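# Slide the paper roll onto the wooden holder's post

## Task

Lower the paper roll over the upright post of the wooden holder until it sits on the holder's base, then release it so no gripper (or its camera cable) is touching the roll.

## Robot and tools

Robot: two arms, left_arm and right_arm, each ending in a two-finger gripper. The fingers extend along the gripper's own +z axis and separate along its y axis. end_effector_position is the point between the finger pads, roughly 1 cm short of the fingertips.

Frame: every reported and commanded pose uses one scene frame. Its origin is at table-top height, halfway between the two arms' nominal bases; +z is up, +x points out over the table, and left_arm sits on the +y side. Arm names do not match left/right in the images. Reported positions and orientations can be a few cm off, more at long reach, and friction or weight can leave a resting gripper a centimetre or more from its commanded pose without any contact.

execute_actions (argument actions, a list holding at most one item; optional cameras):
- Look: actions = [] returns the current state with pictures.
- Act: one item {"rows": [...], "steps": n}. rows holds 1 to 15 rows; steps is 1 to 15 control steps of 1/30 s (default 15, minimum useful 5). Each row is used for one step; if rows run out, the last one repeats.
- Wait: one item {"steps": n} with n up to 300, counted from the previous result, so your reply time is included.
A row is always 16 numbers covering both arms: x, y, z, qw, qx, qy, qz, opening for left_arm, followed by the same eight for right_arm. x, y, z is an absolute gripper position in metres in the scene frame; qw, qx, qy, qz is an absolute orientation quaternion, w first. opening runs from -1 (closed) to +1 (fully open, 0.094 m). A call is rejected, and nothing is sent, if any target lies over 0.6 m from that arm's last reported position along any of its gripper's axes. To keep an arm still, resend its exact earlier pose and desired opening every time rather than copying a drifted reading. Results are sampled 5 steps before an action finishes; those leftover steps run afterwards. Pictures come only for an empty list or when cameras requests them.

move (target, speed, blend, blocking, cameras): target is one 16-number row as above (absolute poses for both arms, no 0.6 m limit) or a list of up to 15 such rows sharing a 10 s cap. Each gripper travels a straight line, turning the short way. speed is the path's top speed in m/s, 0.002 to 2.9 (default 0.25), rotation capped at twice that in rad/s; give one value or one per target. blend, in metres, rounds corners at intermediate targets (default 0). blocking=false returns after about 0.5 s while motion continues. Paths do not avoid obstacles or the other arm; grippers lag and overshoot more at high speed or near full stretch. Opening changes: the first target's are sent at the start; later ones are applied on arrival once everything is at rest. The result adds a move: line with an ending (done, off_target, moving, held, fault) and limits used (limits=paced means a pose was clipped, limits=held means steps were withheld). done means within 10 mm and 2 degrees; neither done nor off_target tells you about contact.

wait (seconds, 0 to 10; cameras): lets time pass without new commands; ends early if a move finishes. stop (cameras): brakes the current move; fingers keep moving. zoom_image (camera: cam_high, cam_left_wrist or cam_right_wrist; region [x0, y0, x1, y1] in pixels, top-left origin, at most 504 by 504): enlarges part of that camera's latest image. finished_scene (scene: the current scene's number): ends the scene irreversibly and grades it; call it only once the roll is seated and released.

Control behaviour: each step the commanded orientation is limited to 40 degrees from the measured one, then damped inverse kinematics drives the joints, favouring position. Elbows never fully straighten. Very small moves may not start. Avoid paths near an arm's own base, which can flip its shoulder posture; go around. Arms may keep pursuing a held step while you think.

Gripping: grip_measured uses the opening scale; empty it may read up to about 2.7 mm wide. On a hard part it reads somewhat narrower than the part. Commanding about 0.05 below the touch reading (0.11 or more for small or round items) gives full force, roughly 50 to 64 N per pad. Close slowly on anything crushable. To release, command well above grip_measured.

Result lines: Joint positions per arm (last value is finger opening in metres), Joint velocities ("within noise" means at rest), Joint torques (total drive output including gravity, with offsets and noise; joints 1 to 3 wrap at ±28 N m), Hand target (pose the controller now pursues), Time used, and possibly BASES, MOTOR HOT (75 °C) or OVER-TEMPERATURE FAULT (90 °C folds that arm away for good; 100 °C makes it collapse). Heat builds from carrying loads, stretched postures and pushing at unreachable poses.

Joint ranges (rad): waist -2.618 to 3.054, shoulder 0.000 to 3.142, elbow 0.000 to 3.142 (straight at 2.901), wrist pitch -1.571 to 1.571, wrist yaw -1.571 to 1.571, wrist roll -2.094 to 2.094.

Cameras: cam_high (fixed, overhead), cam_left_wrist and cam_right_wrist, each 672x504, with calibration supplied (K, distortion, T_world_to_cam); wrist images can lag during motion.

Avoid: dropping the roll or letting anything leave the table, releasing it while it still moves, fast impacts, hard presses, grippers or wrist cameras colliding with each other, and one gripper closing on the other's fingers (a hard contact between arms can fail the task). Loose objects may occasionally get nudged by an outside push.

Each tool is called after "Request:" as name(argument=value, ...) on one line, values as JSON.

## Session

Request:
execute_actions(actions=[], cameras=["all"])

Scene clock: 0.00 s of 4400.00 s.
left_arm: end_effector_position=(+0.3990, +0.2155, +0.3339) grip_measured=+1.000 end_effector_quat_wxyz=(+0.613, -0.149, +0.751, -0.193) | right_arm: end_effector_position=(+0.2363, -0.1520, +0.2376) grip_measured=+1.000 end_effector_quat_wxyz=(+0.503, -0.064, +0.821, +0.263)
Joint positions: left_arm=[-0.192 0.968 0.891 -0.096 -0.063 -0.512 0.094] | right_arm=[0.621 0.795 0.631 -0.201 0.071 0.431 0.094]
Joint velocities: within noise
Joint torques (N m): no reading
Motor temperatures (°C): left_arm=[23 24 21 24 22 21 23] | right_arm=[23 23 23 22 22 23 24]
Heat: left arm: 24 °C; right arm: 24 °C.
Hand target: left_arm +0.3971, +0.2160, +0.3393; +0.618, -0.147, +0.748, -0.193 | right_arm +0.2363, -0.1523, +0.2440; +0.509, -0.063, +0.816, +0.265

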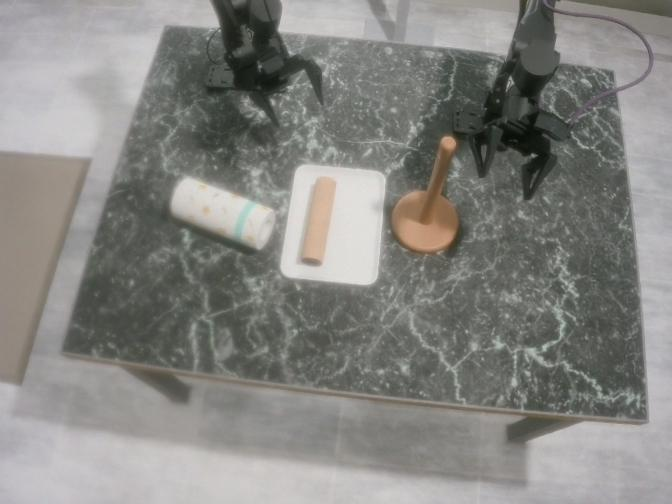

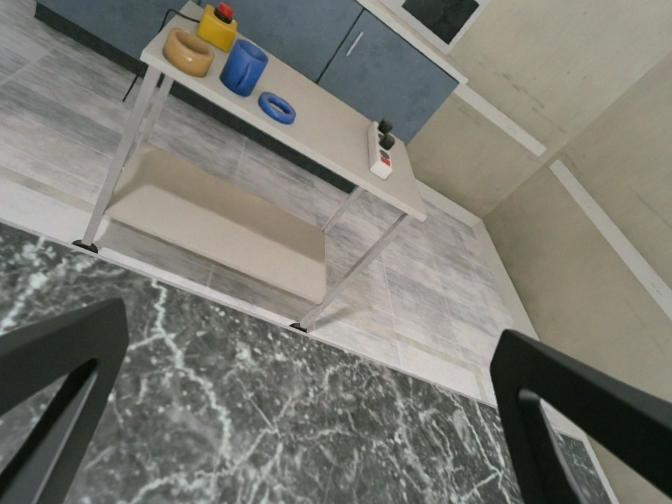

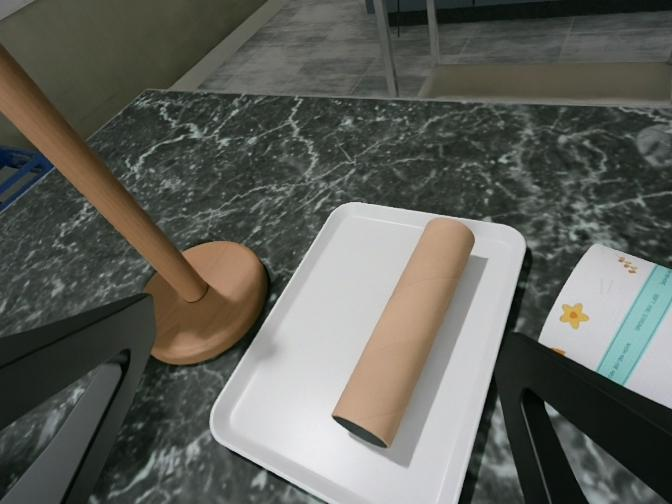

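Request:
zoom_image(camera="cam_high", region=[150, 160, 300, 270])

Request:
zoom_image(camera="cam_high", region=[370, 120, 520, 270])

Request:
zoom_image(camera="cam_right_wrist", region=[0, 0, 504, 504])

Scaled by 3.360 from the camera's 672x504 image, which has a finer 960x720 frame.

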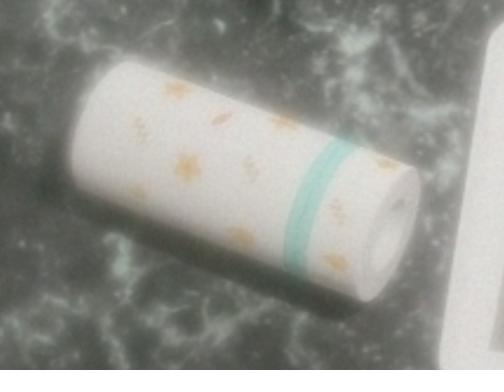

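Scaled by 3.360 from the camera's 672x504 image, which has a finer 960x720 frame.

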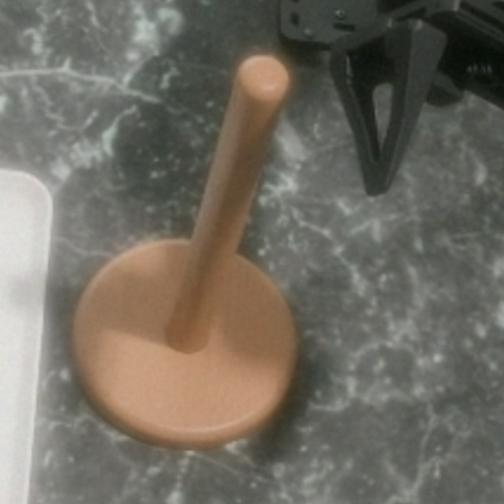

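Scaled by 1.000.

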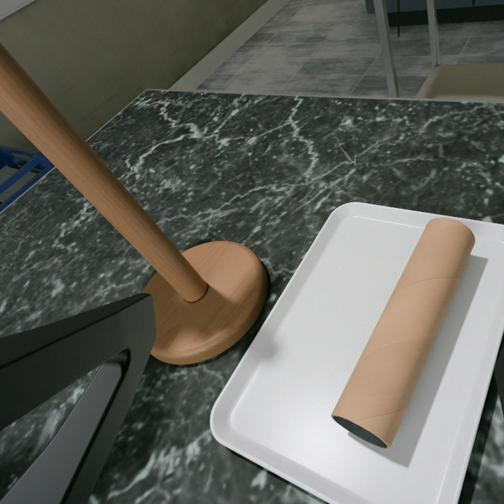

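Request:
move(target=[0.36, 0.492, 0.336, 0.642, -0.3975, 0.6544, 0.0289, 1.0, 0.367, -0.294, 0.165, 0.0, -0.606, 0.7955, 0.0, 1.0], speed=0.5)

Scene clock: 11.50 s of 4400.00 s.
left_arm: end_effector_position=(+0.3577, +0.4871, +0.3194) grip_measured=+1.000 end_effector_quat_wxyz=(+0.629, -0.405, +0.663, +0.020) | right_arm: end_effector_position=(+0.3641, -0.2959, +0.1671) grip_measured=+1.000 end_effector_quat_wxyz=(+0.010, -0.600, +0.800, -0.002)
Joint positions: left_arm=[0.602 1.072 0.912 -0.049 0.038 -0.509 0.094] | right_arm=[0.072 2.06 2.076 -1.568 -0.006 -1.203 0.094]
Joint velocities: within noise
Joint torques (N m): left_arm=[0.42 -2.77 11.23 2.28 -0.06 0.1] | right_arm=[0.61 -9.81 9.11 0.08 0.05 -0.06]
Motor temperatures (°C): left_arm=[23 24 22 28 22 21 23] | right_arm=[23 24 24 25 22 23 24]
Heat: left arm: 28 °C; right arm: 25 °C.
Hand target: left_arm +0.3594, +0.4915, +0.3359; +0.642, -0.398, +0.654, +0.029 | right_arm +0.3669, -0.2940, +0.1649; +0.003, -0.606, +0.796, -0.002
Off the commanded pose: left_arm 0.017 m, 2 deg | right_arm 0.004 m, 1 deg.
joint sent to its limit (right arm) — joint 4 (wrist pitch), lower limit.
Kept back: nothing.
move: off_target (left_arm)
camera_calibration:
cam_left_wrist: T_world_to_cam=[[0.526413, -0.613775, 0.588362, -0.081215], [-0.223728, -0.767613, -0.600597, 0.670709], [0.820266, 0.184529, -0.5414, -0.106705], [0, 0, 0, 1]] pos_world=[0.280335, 0.484687, 0.39284]
cam_right_wrist: T_world_to_cam=[[0.987079, -0.160006, -0.00857537, -0.406145], [-0.137515, -0.873371, 0.467239, -0.262727], [-0.0822504, -0.460022, -0.88409, 0.145434], [0, 0, 0, 1]] pos_world=[0.37673, -0.227541, 0.24785]

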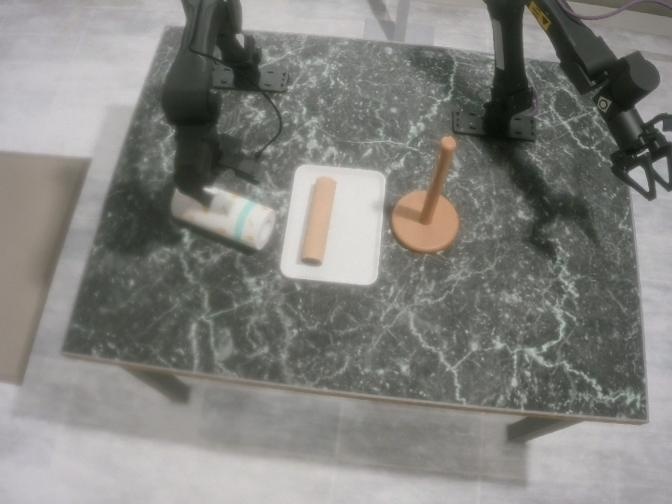

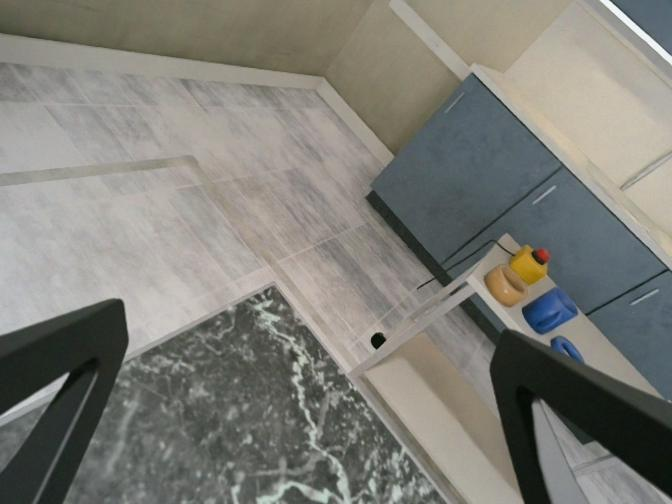

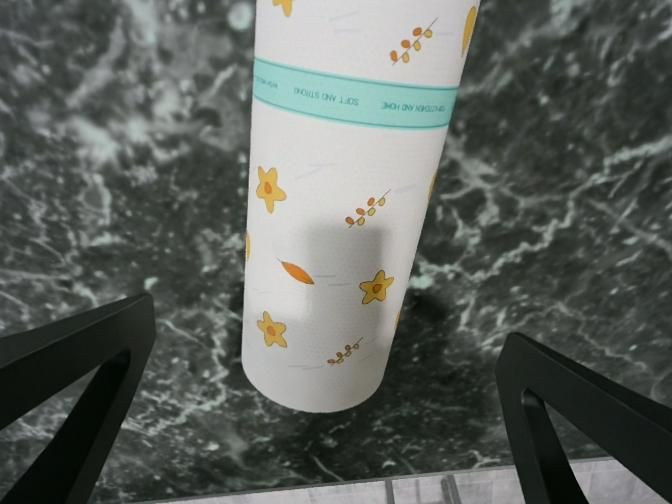

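Request:
zoom_image(camera="cam_high", region=[150, 140, 290, 260])

Request:
zoom_image(camera="cam_right_wrist", region=[130, 0, 530, 440])

Scaled by 3.600 from the camera's 672x504 image, which has a finer 960x720 frame.

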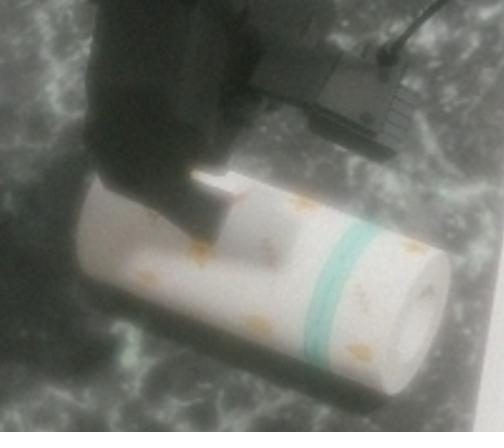

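Scaled by 1.145 from the camera's 672x504 image, which has a finer 960x720 frame.

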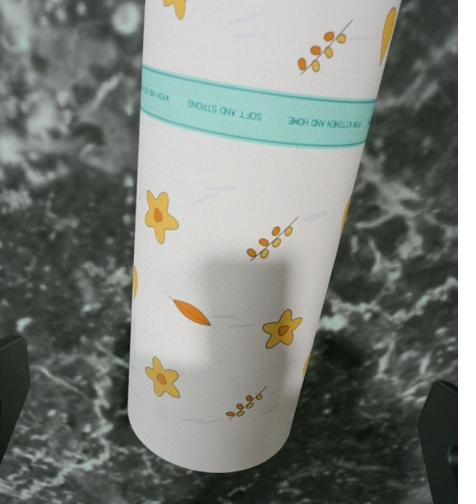

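Request:
move(target=[0.36, 0.492, 0.336, 0.642, -0.3975, 0.6544, 0.0289, 1.0, 0.3645, -0.295, 0.118, 0.0, -0.6011, 0.7992, 0.0, 1.0], speed=0.15, cameras=["cam_right_wrist", "cam_high"])

Scene clock: 17.73 s of 4400.00 s.
left_arm: end_effector_position=(+0.3577, +0.4871, +0.3195) grip_measured=+1.000 end_effector_quat_wxyz=(+0.630, -0.405, +0.662, +0.020) | right_arm: end_effector_position=(+0.3662, -0.2960, +0.1179) grip_measured=+1.000 end_effector_quat_wxyz=(-0.001, -0.601, +0.799, +0.003)
Joint positions: left_arm=[0.602 1.072 0.912 -0.049 0.038 -0.509 0.094] | right_arm=[0.072 2.06 1.879 -1.394 -0.005 -1.204 0.094]
Joint velocities: within noise
Joint torques (N m): left_arm=[0.36 -2.77 11.28 2.25 -0.05 0.13] | right_arm=[0.43 -13.34 4.82 0.27 0.04 0.05]
Motor temperatures (°C): left_arm=[23 24 23 29 22 21 23] | right_arm=[23 25 24 24 22 23 24]
Heat: left arm: 29 °C; right arm: 25 °C.
Hand target: left_arm +0.3594, +0.4915, +0.3359; +0.642, -0.398, +0.654, +0.029 | right_arm +0.3644, -0.2950, +0.1179; +0.000, -0.601, +0.799, +0.000
Off the commanded pose: left_arm 0.017 m, 2 deg | right_arm 0.002 m, 0 deg.
Kept back: nothing.
move: off_target (left_arm)
camera_calibration:
cam_right_wrist: T_world_to_cam=[[0.986811, -0.158941, -0.0306839, -0.405609], [-0.125709, -0.871867, 0.473335, -0.244144], [-0.101984, -0.463235, -0.880348, 0.107926], [0, 0, 0, 1]] pos_world=[0.380575, -0.227333, 0.198129]
Images, in order (width x height): cam_high 672x504, cam_right_wrist 672x504.

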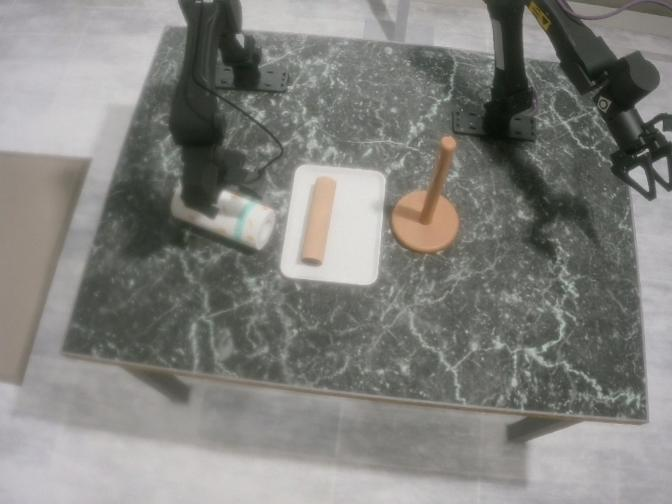

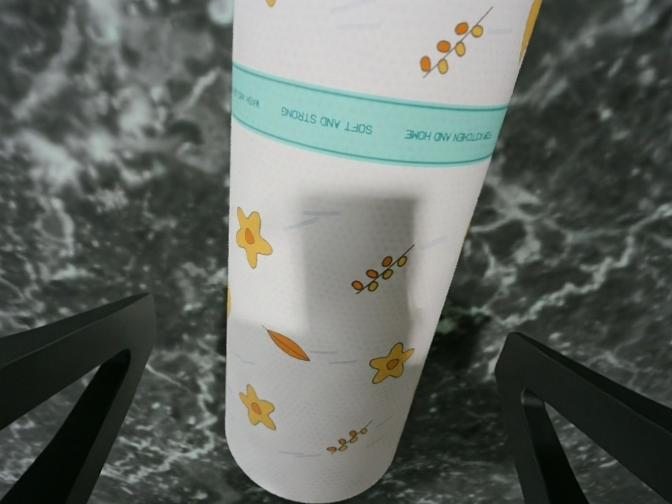

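Request:
move(target=[0.36, 0.492, 0.336, 0.642, -0.3975, 0.6544, 0.0289, 1.0, 0.372, -0.2972, 0.085, 0.0, -0.6005, 0.7996, 0.0, 1.0], speed=0.12, cameras=["cam_right_wrist"])

Scene clock: 22.90 s of 4400.00 s.
left_arm: end_effector_position=(+0.3577, +0.4871, +0.3195) grip_measured=+1.000 end_effector_quat_wxyz=(+0.630, -0.405, +0.662, +0.020) | right_arm: end_effector_position=(+0.3742, -0.2954, +0.0966) grip_measured=+1.000 end_effector_quat_wxyz=(+0.012, -0.601, +0.799, -0.005)
Joint positions: left_arm=[0.602 1.072 0.912 -0.049 0.038 -0.509 0.094] | right_arm=[0.072 2.06 1.794 -1.278 -0.005 -1.204 0.094]
Joint velocities: within noise
Joint torques (N m): left_arm=[0.39 -2.76 11.19 2.27 -0.05 0.11] | right_arm=[-0.1 -10.69 4.93 0.35 0.07 0]
Motor temperatures (°C): left_arm=[23 24 24 29 22 21 23] | right_arm=[23 26 24 24 22 23 24]
Heat: left arm: 29 °C; right arm: 26 °C.
Hand target: left_arm +0.3594, +0.4915, +0.3359; +0.642, -0.398, +0.654, +0.029 | right_arm +0.3718, -0.2971, +0.0852; +0.000, -0.601, +0.800, +0.000
Off the commanded pose: left_arm 0.017 m, 2 deg | right_arm 0.012 m, 2 deg.
Kept back: nothing.
move: off_target (left_arm, right_arm)
camera_calibration:
cam_right_wrist: T_world_to_cam=[[0.987296, -0.158887, -0.000767338, -0.417116], [-0.140143, -0.873079, 0.467004, -0.226763], [-0.0748708, -0.460964, -0.884255, 0.0811738], [0, 0, 0, 1]] pos_world=[0.386115, -0.226838, 0.177357]
Images, in order (width x height): cam_right_wrist 672x504.

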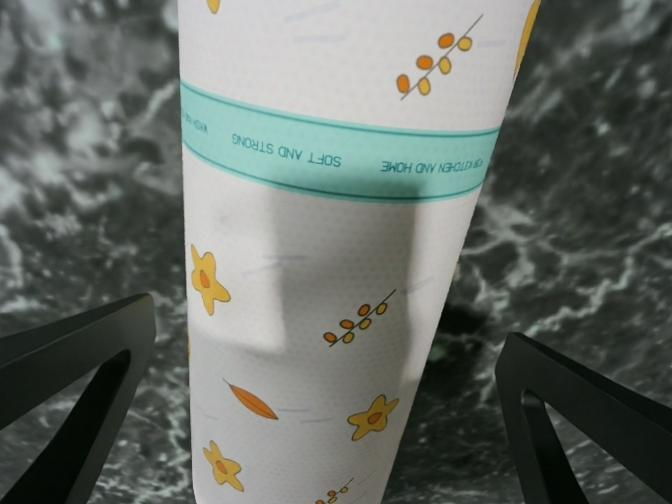

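Request:
move(target=[0.36, 0.492, 0.336, 0.642, -0.3975, 0.6544, 0.0289, 1.0, 0.369, -0.2957, 0.046, 0.0, -0.6005, 0.7996, 0.0, 1.0], speed=0.12, cameras=["cam_right_wrist"])

Scene clock: 25.77 s of 4400.00 s.
left_arm: end_effector_position=(+0.3577, +0.4871, +0.3195) grip_measured=+1.000 end_effector_quat_wxyz=(+0.630, -0.405, +0.662, +0.020) | right_arm: end_effector_position=(+0.3729, -0.2956, +0.0610) grip_measured=+1.000 end_effector_quat_wxyz=(+0.016, -0.601, +0.799, -0.008)
Joint positions: left_arm=[0.602 1.072 0.912 -0.049 0.038 -0.509 0.094] | right_arm=[0.072 2.06 1.652 -1.127 -0.004 -1.204 0.094]
Joint velocities: within noise
Joint torques (N m): left_arm=[0.43 -2.7 11.21 2.26 -0.05 0.14] | right_arm=[0.24 -9.83 4.93 0.36 0.05 0.06]
Motor temperatures (°C): left_arm=[23 24 24 29 22 21 23] | right_arm=[23 26 24 24 22 23 24]
Heat: left arm: 29 °C; right arm: 26 °C.
Hand target: left_arm +0.3594, +0.4915, +0.3359; +0.642, -0.398, +0.655, +0.029 | right_arm +0.3687, -0.2957, +0.0464; +0.000, -0.601, +0.800, +0.000
Off the commanded pose: left_arm 0.017 m, 2 deg | right_arm 0.015 m, 2 deg.
Kept back: nothing.
move: off_target (left_arm, right_arm)
camera_calibration:
cam_right_wrist: T_world_to_cam=[[0.987257, -0.158938, 0.00794154, -0.416431], [-0.144302, -0.873072, 0.465749, -0.208956], [-0.0670916, -0.46096, -0.884881, 0.0466022], [0, 0, 0, 1]] pos_world=[0.384098, -0.227138, 0.141865]
Images, in order (width x height): cam_right_wrist 672x504.

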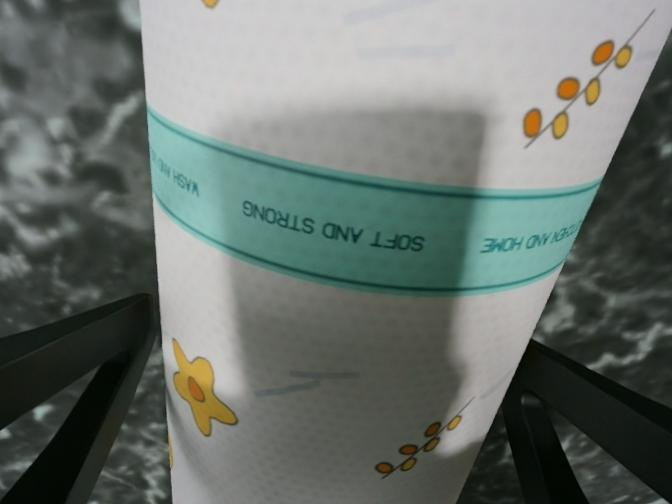

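Request:
execute_actions(actions=[{"rows": [[0.36,0.492,0.336,0.642,-0.3975,0.6544,0.0289,1.0,0.3695,-0.2957,0.044,0.0,-0.6005,0.7996,0.0,1.0],[0.36,0.492,0.336,0.642,-0.3975,0.6544,0.0289,1.0,0.370,-0.2958,0.042,0.0,-0.6005,0.7996,0.0,1.0],[0.36,0.492,0.336,0.642,-0.3975,0.6544,0.0289,1.0,0.3705,-0.2959,0.040,0.0,-0.6005,0.7996,0.0,1.0],[0.36,0.492,0.336,0.642,-0.3975,0.6544,0.0289,1.0,0.371,-0.296,0.038,0.0,-0.6005,0.7996,0.0,1.0],[0.36,0.492,0.336,0.642,-0.3975,0.6544,0.0289,1.0,0.3715,-0.2962,0.036,0.0,-0.6005,0.7996,0.0,1.0],[0.36,0.492,0.336,0.642,-0.3975,0.6544,0.0289,1.0,0.3715,-0.2963,0.034,0.0,-0.6005,0.7996,0.0,1.0],[0.36,0.492,0.336,0.642,-0.3975,0.6544,0.0289,1.0,0.3715,-0.2963,0.032,0.0,-0.6005,0.7996,0.0,1.0],[0.36,0.492,0.336,0.642,-0.3975,0.6544,0.0289,1.0,0.3715,-0.2963,0.030,0.0,-0.6005,0.7996,0.0,0.99],[0.36,0.492,0.336,0.642,-0.3975,0.6544,0.0289,1.0,0.3715,-0.2963,0.030,0.0,-0.6005,0.7996,0.0,0.97],[0.36,0.492,0.336,0.642,-0.3975,0.6544,0.0289,1.0,0.3715,-0.2963,0.030,0.0,-0.6005,0.7996,0.0,0.95],[0.36,0.492,0.336,0.642,-0.3975,0.6544,0.0289,1.0,0.3715,-0.2963,0.030,0.0,-0.6005,0.7996,0.0,0.93],[0.36,0.492,0.336,0.642,-0.3975,0.6544,0.0289,1.0,0.3715,-0.2963,0.030,0.0,-0.6005,0.7996,0.0,0.91],[0.36,0.492,0.336,0.642,-0.3975,0.6544,0.0289,1.0,0.3715,-0.2963,0.030,0.0,-0.6005,0.7996,0.0,0.89],[0.36,0.492,0.336,0.642,-0.3975,0.6544,0.0289,1.0,0.3715,-0.2963,0.030,0.0,-0.6005,0.7996,0.0,0.87],[0.36,0.492,0.336,0.642,-0.3975,0.6544,0.0289,1.0,0.3715,-0.2963,0.030,0.0,-0.6005,0.7996,0.0,0.85]], "steps": 15}])

Request:
execute_actions(actions=[{"rows": [[0.36,0.492,0.336,0.642,-0.3975,0.6544,0.0289,1.0,0.3715,-0.2963,0.030,0.0,-0.6005,0.7996,0.0,0.83],[0.36,0.492,0.336,0.642,-0.3975,0.6544,0.0289,1.0,0.3715,-0.2963,0.030,0.0,-0.6005,0.7996,0.0,0.81],[0.36,0.492,0.336,0.642,-0.3975,0.6544,0.0289,1.0,0.3715,-0.2963,0.030,0.0,-0.6005,0.7996,0.0,0.79],[0.36,0.492,0.336,0.642,-0.3975,0.6544,0.0289,1.0,0.3715,-0.2963,0.030,0.0,-0.6005,0.7996,0.0,0.77],[0.36,0.492,0.336,0.642,-0.3975,0.6544,0.0289,1.0,0.3715,-0.2963,0.030,0.0,-0.6005,0.7996,0.0,0.75],[0.36,0.492,0.336,0.642,-0.3975,0.6544,0.0289,1.0,0.3715,-0.2963,0.030,0.0,-0.6005,0.7996,0.0,0.73],[0.36,0.492,0.336,0.642,-0.3975,0.6544,0.0289,1.0,0.3715,-0.2963,0.030,0.0,-0.6005,0.7996,0.0,0.71],[0.36,0.492,0.336,0.642,-0.3975,0.6544,0.0289,1.0,0.3715,-0.2963,0.030,0.0,-0.6005,0.7996,0.0,0.69],[0.36,0.492,0.336,0.642,-0.3975,0.6544,0.0289,1.0,0.3715,-0.2963,0.030,0.0,-0.6005,0.7996,0.0,0.67],[0.36,0.492,0.336,0.642,-0.3975,0.6544,0.0289,1.0,0.3715,-0.2963,0.030,0.0,-0.6005,0.7996,0.0,0.65],[0.36,0.492,0.336,0.642,-0.3975,0.6544,0.0289,1.0,0.3715,-0.2963,0.030,0.0,-0.6005,0.7996,0.0,0.63],[0.36,0.492,0.336,0.642,-0.3975,0.6544,0.0289,1.0,0.3715,-0.2963,0.030,0.0,-0.6005,0.7996,0.0,0.61],[0.36,0.492,0.336,0.642,-0.3975,0.6544,0.0289,1.0,0.3715,-0.2963,0.030,0.0,-0.6005,0.7996,0.0,0.59],[0.36,0.492,0.336,0.642,-0.3975,0.6544,0.0289,1.0,0.3715,-0.2963,0.030,0.0,-0.6005,0.7996,0.0,0.57],[0.36,0.492,0.336,0.642,-0.3975,0.6544,0.0289,1.0,0.3715,-0.2963,0.030,0.0,-0.6005,0.7996,0.0,0.55]], "steps": 15}])

Request:
execute_actions(actions=[{"steps": 6}], cameras=["cam_right_wrist"])

Scene clock: 27.83 s of 4400.00 s.
left_arm: end_effector_position=(+0.3577, +0.4871, +0.3195) grip_measured=+1.000 end_effector_quat_wxyz=(+0.630, -0.405, +0.662, +0.020) | right_arm: end_effector_position=(+0.3742, -0.2956, +0.0480) grip_measured=+0.962 end_effector_quat_wxyz=(+0.014, -0.601, +0.799, -0.007)
Joint positions: left_arm=[0.602 1.072 0.912 -0.049 0.038 -0.509 0.094] | right_arm=[0.072 2.079 1.627 -1.087 -0.004 -1.204 0.092]
Joint velocities: left_arm=[within noise] | right_arm=[0.007 0.11 -0.081 0.066 0.037 -0.007 -0.024]
Joint torques (N m): left_arm=[0.39 -2.73 11.18 2.27 -0.06 0.13] | right_arm=[0.09 -10.1 4.96 0.37 0.05 0.02]
Motor temperatures (°C): left_arm=[23 24 25 30 22 21 23] | right_arm=[23 26 24 24 22 23 24]
Heat: left arm: 30 °C; right arm: 26 °C.
Steps of this call (1-52: nothing new was sent; 53-62: this action's first 10). Readings (end_effector_position of left_arm | right_arm):
53: (+0.3577, +0.4871, +0.3195) | (+0.3734, -0.2956, +0.0610)
54: (+0.3577, +0.4871, +0.3195) | (+0.3737, -0.2955, +0.0610)
56: (+0.3577, +0.4871, +0.3195) | (+0.3745, -0.2955, +0.0600)
60: (+0.3577, +0.4871, +0.3195) | (+0.3749, -0.2955, +0.0526)
62: the state above

Scene clock: 28.33 s of 4400.00 s.
left_arm: end_effector_position=(+0.3577, +0.4871, +0.3195) grip_measured=+1.000 end_effector_quat_wxyz=(+0.630, -0.405, +0.662, +0.020) | right_arm: end_effector_position=(+0.3742, -0.2956, +0.0443) grip_measured=+0.779 end_effector_quat_wxyz=(+0.013, -0.601, +0.799, -0.006)
Joint positions: left_arm=[0.602 1.072 0.912 -0.049 0.038 -0.509 0.094] | right_arm=[0.072 2.086 1.623 -1.08 -0.004 -1.204 0.084]
Joint velocities: left_arm=[within noise] | right_arm=[-0.007 0.007 -0.017 0.022 -0.022 -0.066 -0.004]
Joint torques (N m): left_arm=[0.43 -2.77 11.29 2.27 -0.06 0.14] | right_arm=[0.09 -10.07 4.97 0.44 0.03 0.03]
Motor temperatures (°C): left_arm=[23 24 25 30 22 21 23] | right_arm=[23 26 24 24 22 23 24]
Heat: left arm: 30 °C; right arm: 26 °C.
Off your previous action's commanded pose at its last step (step 5 of this call): left_arm 0.017 m, 2 deg | right_arm 0.014 m, 1 deg.
Steps of this call (1-5: your previous action's last 5; 6-15: this action's first 10). Readings (end_effector_position of left_arm | right_arm):
6: (+0.3577, +0.4871, +0.3195) | (+0.3740, -0.2956, +0.0443)
7: (+0.3577, +0.4871, +0.3195) | (+0.3741, -0.2956, +0.0443)
9: (+0.3577, +0.4871, +0.3195) | (+0.3742, -0.2956, +0.0443)
13: (+0.3577, +0.4871, +0.3195) | (+0.3742, -0.2956, +0.0443)
15: the state above

Scene clock: 28.53 s of 4400.00 s.
left_arm: end_effector_position=(+0.3577, +0.4871, +0.3195) grip_measured=+1.000 end_effector_quat_wxyz=(+0.630, -0.405, +0.662, +0.020) | right_arm: end_effector_position=(+0.3742, -0.2956, +0.0443) grip_measured=+0.764 end_effector_quat_wxyz=(+0.013, -0.601, +0.799, -0.006)
Joint positions: left_arm=[0.602 1.072 0.912 -0.049 0.038 -0.509 0.094] | right_arm=[0.072 2.086 1.623 -1.08 -0.004 -1.204 0.083]
Joint velocities: within noise
Joint torques (N m): left_arm=[0.4 -2.71 11.21 2.25 -0.06 0.11] | right_arm=[0.03 -10.1 4.9 0.44 0.05 0.04]
Motor temperatures (°C): left_arm=[23 24 25 30 22 21 23] | right_arm=[23 26 24 24 22 23 24]
Heat: left arm: 30 °C; right arm: 26 °C.
Hand target: left_arm +0.3594, +0.4915, +0.3359; +0.642, -0.398, +0.655, +0.029 | right_arm +0.3711, -0.2963, +0.0303; +0.000, -0.601, +0.800, +0.000
Off the commanded pose: left_arm 0.017 m, 2 deg | right_arm 0.015 m, 2 deg.
Steps of this call (1-5: your previous action's last 5; 6: nothing new was sent). Readings (end_effector_position of left_arm | right_arm):
1: (+0.3577, +0.4871, +0.3195) | (+0.3742, -0.2956, +0.0443)
2: (+0.3577, +0.4871, +0.3195) | (+0.3742, -0.2956, +0.0443)
4: (+0.3577, +0.4871, +0.3195) | (+0.3742, -0.2956, +0.0443)
6: the state above
camera_calibration:
cam_right_wrist: T_world_to_cam=[[0.987292, -0.158913, 0.000632693, -0.41725], [-0.140752, -0.872599, 0.467718, -0.202138], [-0.0737743, -0.461864, -0.883877, 0.0341124], [0, 0, 0, 1]] pos_world=[0.386013, -0.226936, 0.124959]
Images, in order (width x height): cam_right_wrist 672x504.

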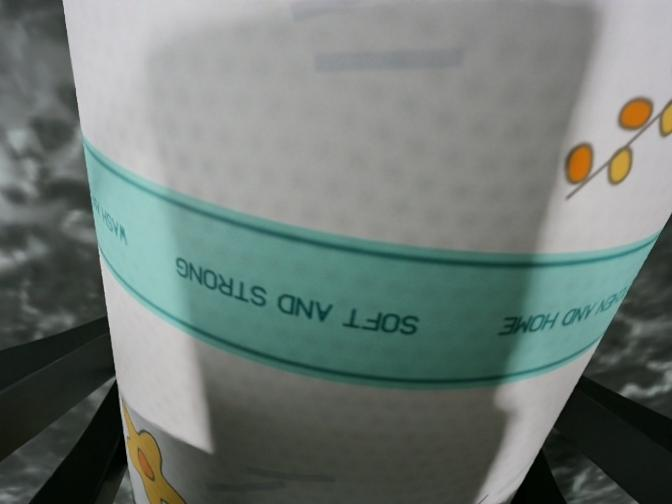

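Request:
move(target=[[0.36,0.492,0.336,0.642,-0.3975,0.6544,0.0289,1.0,0.373,-0.294,0.10,0.0,-0.6005,0.7996,0.0,0.55],[0.36,0.492,0.336,0.642,-0.3975,0.6544,0.0289,1.0,0.36,-0.20,0.30,0.3441,-0.4967,0.7784,0.1706,0.55],[0.36,0.492,0.336,0.642,-0.3975,0.6544,0.0289,1.0,0.345,-0.05,0.45,0.5717,-0.3638,0.6786,0.2835,0.55],[0.36,0.492,0.336,0.642,-0.3975,0.6544,0.0289,1.0,0.3323,0.1368,0.46,0.6335,-0.3141,0.6335,0.3141,0.55]], speed=0.36, blend=[0.02, 0.05, 0.05, 0])

Scene clock: 35.37 s of 4400.00 s.
left_arm: end_effector_position=(+0.3577, +0.4871, +0.3195) grip_measured=+1.000 end_effector_quat_wxyz=(+0.630, -0.405, +0.662, +0.020) | right_arm: end_effector_position=(+0.3269, +0.1346, +0.4476) grip_measured=+0.748 end_effector_quat_wxyz=(+0.620, -0.326, +0.643, +0.310)
Joint positions: left_arm=[0.602 1.072 0.912 -0.049 0.038 -0.509 0.094] | right_arm=[0.9 1.878 1.99 -0.151 -0.02 -0.007 0.082]
Joint velocities: within noise
Joint torques (N m): left_arm=[0.39 -2.76 11.23 2.26 -0.06 0.11] | right_arm=[-0.09 -9.85 11.34 2.22 0.14 0.11]
Motor temperatures (°C): left_arm=[23 24 25 30 22 21 23] | right_arm=[23 26 24 24 22 23 25]
Heat: left arm: 30 °C; right arm: 26 °C.
Hand target: left_arm +0.3594, +0.4915, +0.3359; +0.642, -0.398, +0.655, +0.029 | right_arm +0.3318, +0.1360, +0.4596; +0.634, -0.314, +0.633, +0.314
Off the commanded pose: left_arm 0.017 m, 2 deg | right_arm 0.014 m, 2 deg.
Kept back: nothing.
move: off_target (left_arm, right_arm)
camera_calibration:
cam_left_wrist: T_world_to_cam=[[0.526215, -0.613873, 0.588437, -0.0812002], [-0.223519, -0.767512, -0.600804, 0.670742], [0.820449, 0.184625, -0.541089, -0.106871], [0, 0, 0, 1]] pos_world=[0.280335, 0.484687, 0.392939]
cam_right_wrist: T_world_to_cam=[[0.814943, -0.565415, 0.127178, -0.248111], [-0.202998, -0.484038, -0.851175, 0.536224], [0.542826, 0.667842, -0.509241, 0.0645176], [0, 0, 0, 1]] pos_world=[0.276027, 0.0761796, 0.52083]

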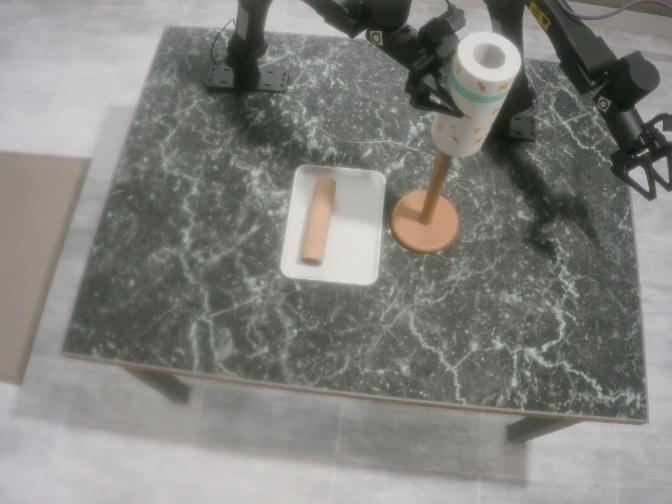

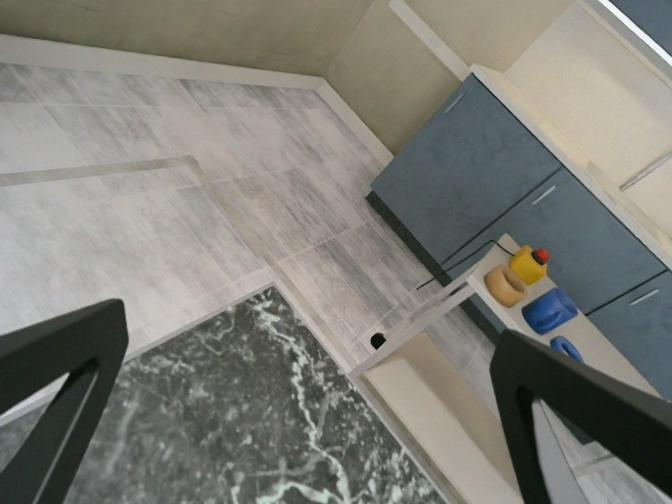

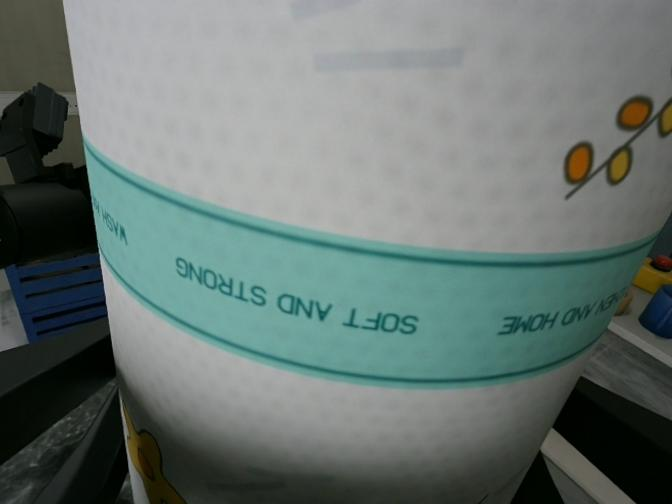

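Request:
zoom_image(camera="cam_high", region=[390, 20, 550, 260])

Request:
zoom_image(camera="cam_high", region=[400, 20, 540, 180])

Scaled by 2.100 from the camera's 672x504 image, which has a finer 960x720 frame.

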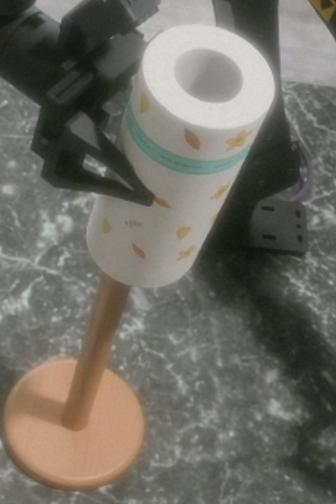

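Scaled by 3.150 from the camera's 672x504 image, which has a finer 960x720 frame.

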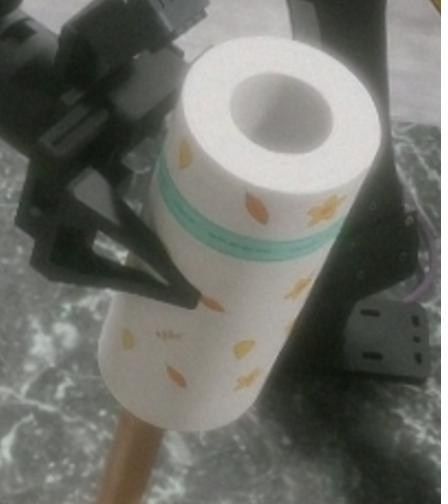

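Request:
zoom_image(camera="cam_high", region=[425, 25, 530, 165])

Scaled by 3.600 from the camera's 672x504 image, which has a finer 960x720 frame.

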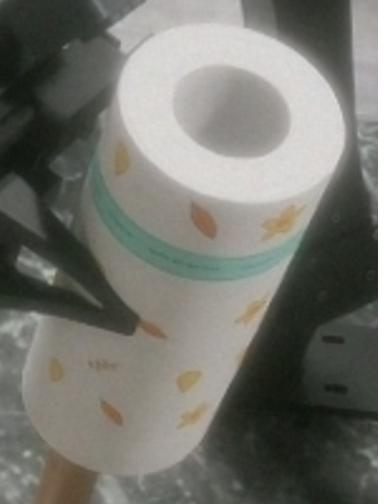

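Request:
move(target=[0.36, 0.492, 0.336, 0.642, -0.3975, 0.6544, 0.0289, 1.0, 0.327, 0.1245, 0.453, 0.64986, -0.30577, 0.61669, 0.32221, 0.55], speed=0.15, cameras=["cam_high"])

Request:
zoom_image(camera="cam_high", region=[425, 25, 530, 165])

Request:
zoom_image(camera="cam_high", region=[380, 100, 500, 260])

Scene clock: 43.53 s of 4400.00 s.
left_arm: end_effector_position=(+0.3577, +0.4871, +0.3195) grip_measured=+1.000 end_effector_quat_wxyz=(+0.630, -0.405, +0.662, +0.020) | right_arm: end_effector_position=(+0.3313, +0.1402, +0.4266) grip_measured=+0.748 end_effector_quat_wxyz=(+0.630, -0.322, +0.633, +0.315)
Joint positions: left_arm=[0.602 1.072 0.912 -0.049 0.038 -0.509 0.094] | right_arm=[0.9 1.871 1.863 0 -0.02 -0.007 0.082]
Joint velocities: within noise
Joint torques (N m): left_arm=[0.46 -2.77 11.22 2.25 -0.06 0.12] | right_arm=[-0.79 -16.62 6.22 2.23 0.05 0.1]
Motor temperatures (°C): left_arm=[23 24 26 31 22 21 23] | right_arm=[23 26 24 27 22 23 25]
Heat: left arm: 31 °C; right arm: 27 °C.
Hand target: left_arm +0.3594, +0.4915, +0.3359; +0.642, -0.398, +0.655, +0.029 | right_arm +0.3271, +0.1250, +0.4527; +0.650, -0.306, +0.617, +0.322
Off the commanded pose: left_arm 0.017 m, 2 deg | right_arm 0.031 m, 4 deg.
Kept back: nothing.
move: off_target (left_arm, right_arm)
Images, in order (width x height): cam_high 672x504.

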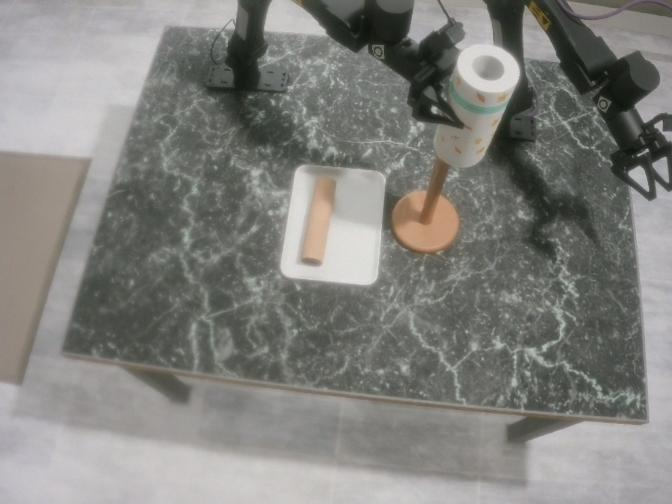

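Scaled by 3.600 from the camera's 672x504 image, which has a finer 960x720 frame.

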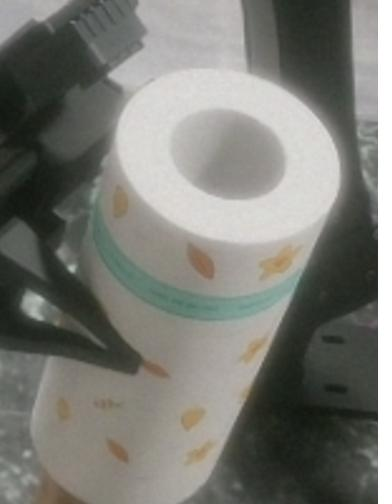

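Scaled by 3.150 from the camera's 672x504 image, which has a finer 960x720 frame.

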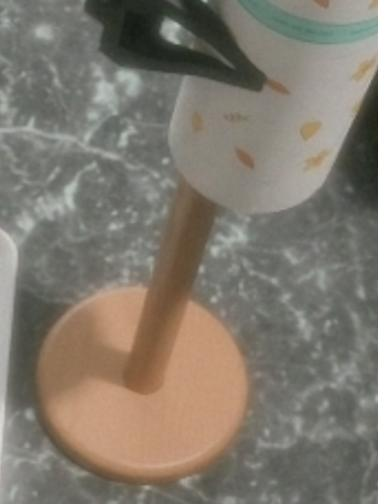

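Request:
move(target=[0.332, 0.288, 0.36, 0.5814, 0.2974, 0.7180, -0.2408, 1.0, 0.320, 0.110, 0.471, 0.6552, -0.3029, 0.6110, 0.3249, 0.55], speed=0.55, cameras=["cam_high", "cam_left_wrist"])

Scene clock: 53.63 s of 4400.00 s.
left_arm: end_effector_position=(+0.3306, +0.2894, +0.3538) grip_measured=+1.000 end_effector_quat_wxyz=(+0.580, +0.288, +0.724, -0.239) | right_arm: end_effector_position=(+0.3279, +0.1268, +0.4479) grip_measured=+0.748 end_effector_quat_wxyz=(+0.642, -0.313, +0.624, +0.317)
Joint positions: left_arm=[0.69 1.322 1.414 -1.262 1.336 1.148 0.094] | right_arm=[0.891 1.831 1.863 -0.005 -0.02 -0.006 0.082]
Joint velocities: within noise
Joint torques (N m): left_arm=[-0.65 -3.45 9.47 0.77 0.65 0.12] | right_arm=[-0.61 -16.69 6.12 2 -0.08 0.11]
Motor temperatures (°C): left_arm=[23 24 26 31 22 21 23] | right_arm=[23 27 24 29 22 23 25]
Heat: left arm: 31 °C; right arm: 29 °C.
Hand target: left_arm +0.3319, +0.2879, +0.3599; +0.582, +0.296, +0.718, -0.240 | right_arm +0.3204, +0.1108, +0.4711; +0.655, -0.303, +0.611, +0.325
Off the commanded pose: left_arm 0.007 m, 1 deg | right_arm 0.030 m, 3 deg.
Kept back: nothing.
move: off_target (right_arm)
camera_calibration:
cam_left_wrist: T_world_to_cam=[[-0.683714, -0.716902, 0.136332, 0.381203], [-0.54094, 0.372497, -0.754075, 0.362841], [0.489815, -0.589319, -0.642483, 0.339535], [0, 0, 0, 1]] pos_world=[0.2906, 0.338222, 0.439785]
Images, in order (width x height): cam_high 672x504, cam_left_wrist 672x504.

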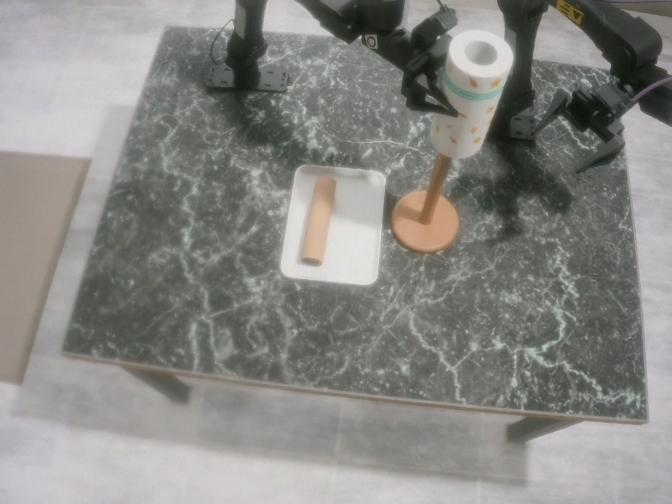

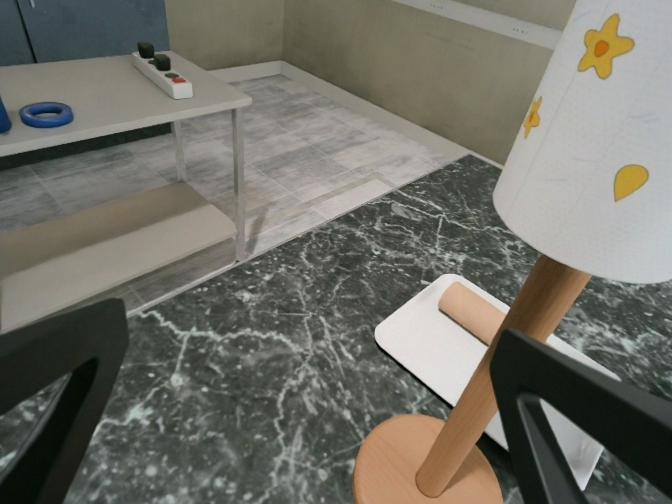

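Request:
zoom_image(camera="cam_left_wrist", region=[392, 120, 672, 504])

Request:
zoom_image(camera="cam_high", region=[380, 20, 520, 260])

Scaled by 1.312 from the camera's 672x504 image, which has a finer 960x720 frame.

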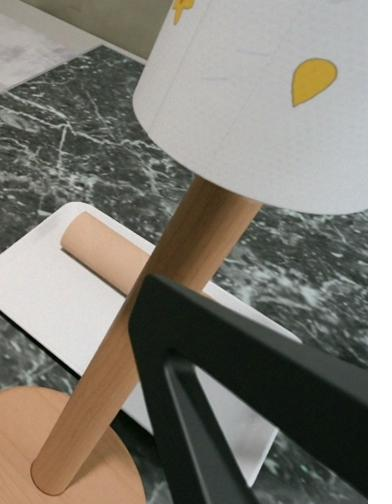

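Scaled by 2.100 from the camera's 672x504 image, which has a finer 960x720 frame.

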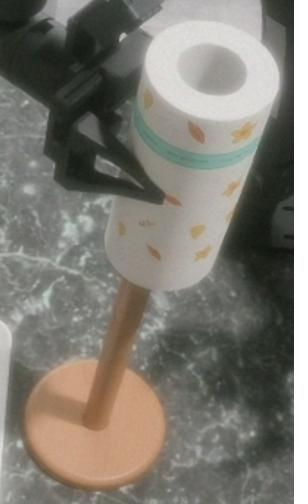

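Request:
move(target=[0.332, 0.288, 0.36, 0.5814, 0.2974, 0.7180, -0.2408, 1.0, 0.3142, 0.1043, 0.470, 0.6552, -0.3029, 0.6110, 0.3249, 0.55], speed=0.1, cameras=["cam_left_wrist", "cam_high"])

Scene clock: 60.93 s of 4400.00 s.
left_arm: end_effector_position=(+0.3294, +0.2883, +0.3530) grip_measured=+1.000 end_effector_quat_wxyz=(+0.578, +0.289, +0.724, -0.240) | right_arm: end_effector_position=(+0.3224, +0.1198, +0.4454) grip_measured=+0.748 end_effector_quat_wxyz=(+0.639, -0.314, +0.627, +0.316)
Joint positions: left_arm=[0.69 1.323 1.415 -1.28 1.336 1.165 0.094] | right_arm=[0.891 1.794 1.816 -0.006 -0.02 -0.006 0.082]
Joint velocities: within noise
Joint torques (N m): left_arm=[-0.54 -3.28 9.54 0.77 0.66 0.13] | right_arm=[-0.46 -16.06 6.12 2.13 -0.04 0.09]
Motor temperatures (°C): left_arm=[23 24 25 29 23 21 23] | right_arm=[23 28 24 29 22 23 26]
Heat: left arm: 29 °C; right arm: 29 °C.
Hand target: left_arm +0.3318, +0.2879, +0.3598; +0.582, +0.297, +0.718, -0.240 | right_arm +0.3145, +0.1049, +0.4699; +0.655, -0.303, +0.611, +0.325
Off the commanded pose: left_arm 0.007 m, 1 deg | right_arm 0.030 m, 3 deg.
Kept back: nothing.
move: off_target (right_arm)
camera_calibration:
cam_left_wrist: T_world_to_cam=[[-0.685853, -0.714661, 0.137348, 0.379376], [-0.541473, 0.37504, -0.752431, 0.360856], [0.486222, -0.590427, -0.644192, 0.341164], [0, 0, 0, 1]] pos_world=[0.289708, 0.337222, 0.439188]
Images, in order (width x height): cam_high 672x504, cam_left_wrist 672x504.

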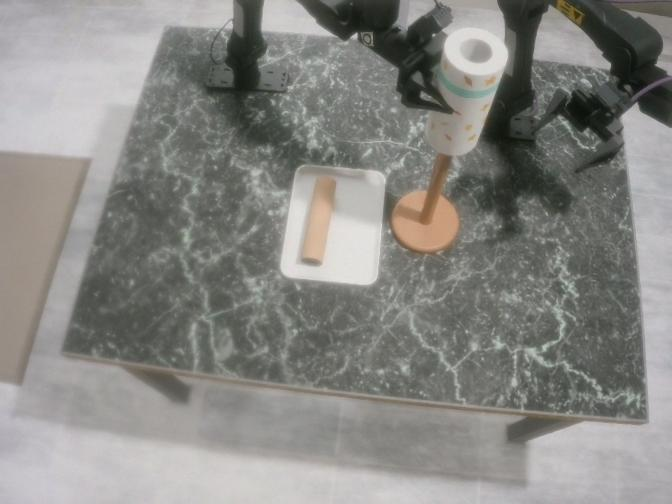

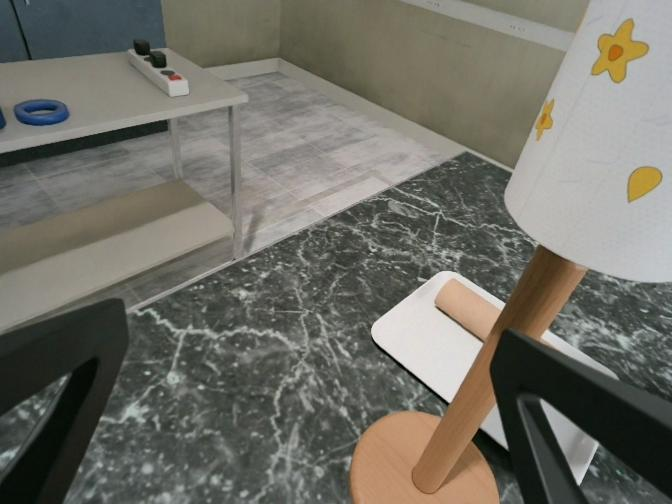

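Request:
zoom_image(camera="cam_left_wrist", region=[392, 120, 672, 504])

Request:
zoom_image(camera="cam_high", region=[380, 20, 520, 260])

Scaled by 1.312 from the camera's 672x504 image, which has a finer 960x720 frame.

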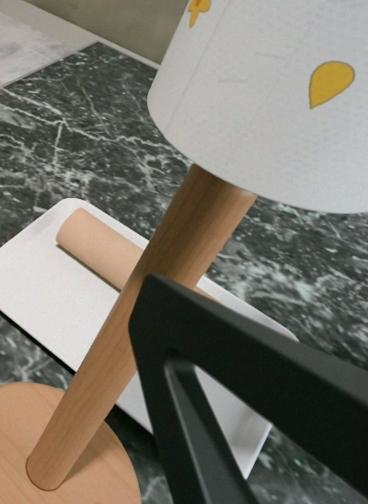

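Scaled by 2.100 from the camera's 672x504 image, which has a finer 960x720 frame.

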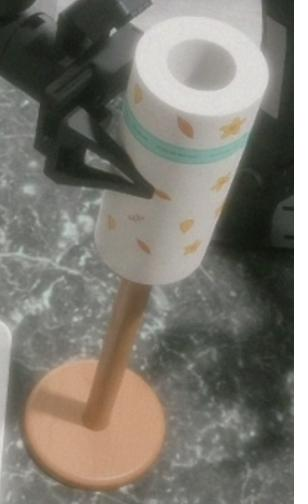

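Request:
move(target=[0.332, 0.288, 0.36, 0.5814, 0.2974, 0.7180, -0.2408, 1.0, 0.3160, 0.1069, 0.4345, 0.6552, -0.3029, 0.6110, 0.3249, 0.55], speed=0.08, cameras=["cam_left_wrist"])

Scene clock: 65.00 s of 4400.00 s.
left_arm: end_effector_position=(+0.3293, +0.2882, +0.3530) grip_measured=+1.000 end_effector_quat_wxyz=(+0.578, +0.289, +0.724, -0.240) | right_arm: end_effector_position=(+0.3234, +0.1211, +0.4044) grip_measured=+0.748 end_effector_quat_wxyz=(+0.634, -0.317, +0.632, +0.313)
Joint positions: left_arm=[0.69 1.323 1.415 -1.281 1.336 1.166 0.094] | right_arm=[0.891 1.772 1.64 0.132 -0.02 -0.006 0.082]
Joint velocities: within noise
Joint torques (N m): left_arm=[-0.58 -3.19 9.65 0.76 0.65 0.13] | right_arm=[-0.43 -16.08 6.86 2.28 -0.04 0.1]
Motor temperatures (°C): left_arm=[23 24 25 29 23 21 23] | right_arm=[23 28 24 29 22 23 26]
Heat: left arm: 29 °C; right arm: 29 °C.
Hand target: left_arm +0.3318, +0.2879, +0.3598; +0.582, +0.297, +0.718, -0.240 | right_arm +0.3161, +0.1072, +0.4341; +0.655, -0.303, +0.611, +0.325
Off the commanded pose: left_arm 0.008 m, 1 deg | right_arm 0.034 m, 4 deg.
Kept back: nothing.
move: off_target (right_arm)
camera_calibration:
cam_left_wrist: T_world_to_cam=[[-0.685903, -0.714539, 0.137739, 0.379123], [-0.541668, 0.374933, -0.752344, 0.360781], [0.485936, -0.590644, -0.64421, 0.341312], [0, 0, 0, 1]] pos_world=[0.289609, 0.337223, 0.439087]
Images, in order (width x height): cam_left_wrist 672x504.

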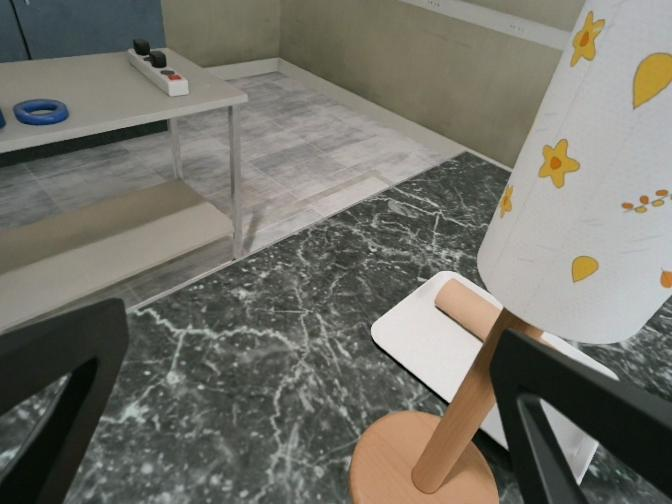

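Request:
zoom_image(camera="cam_left_wrist", region=[392, 120, 672, 504])

Scaled by 1.312 from the camera's 672x504 image, which has a finer 960x720 frame.

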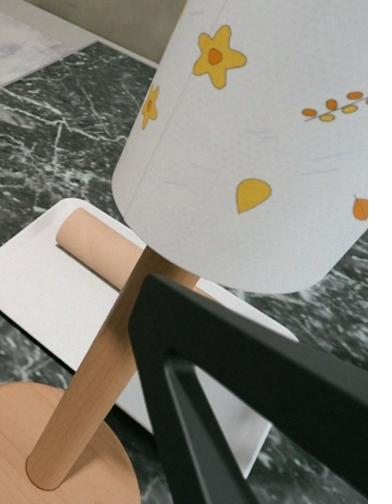

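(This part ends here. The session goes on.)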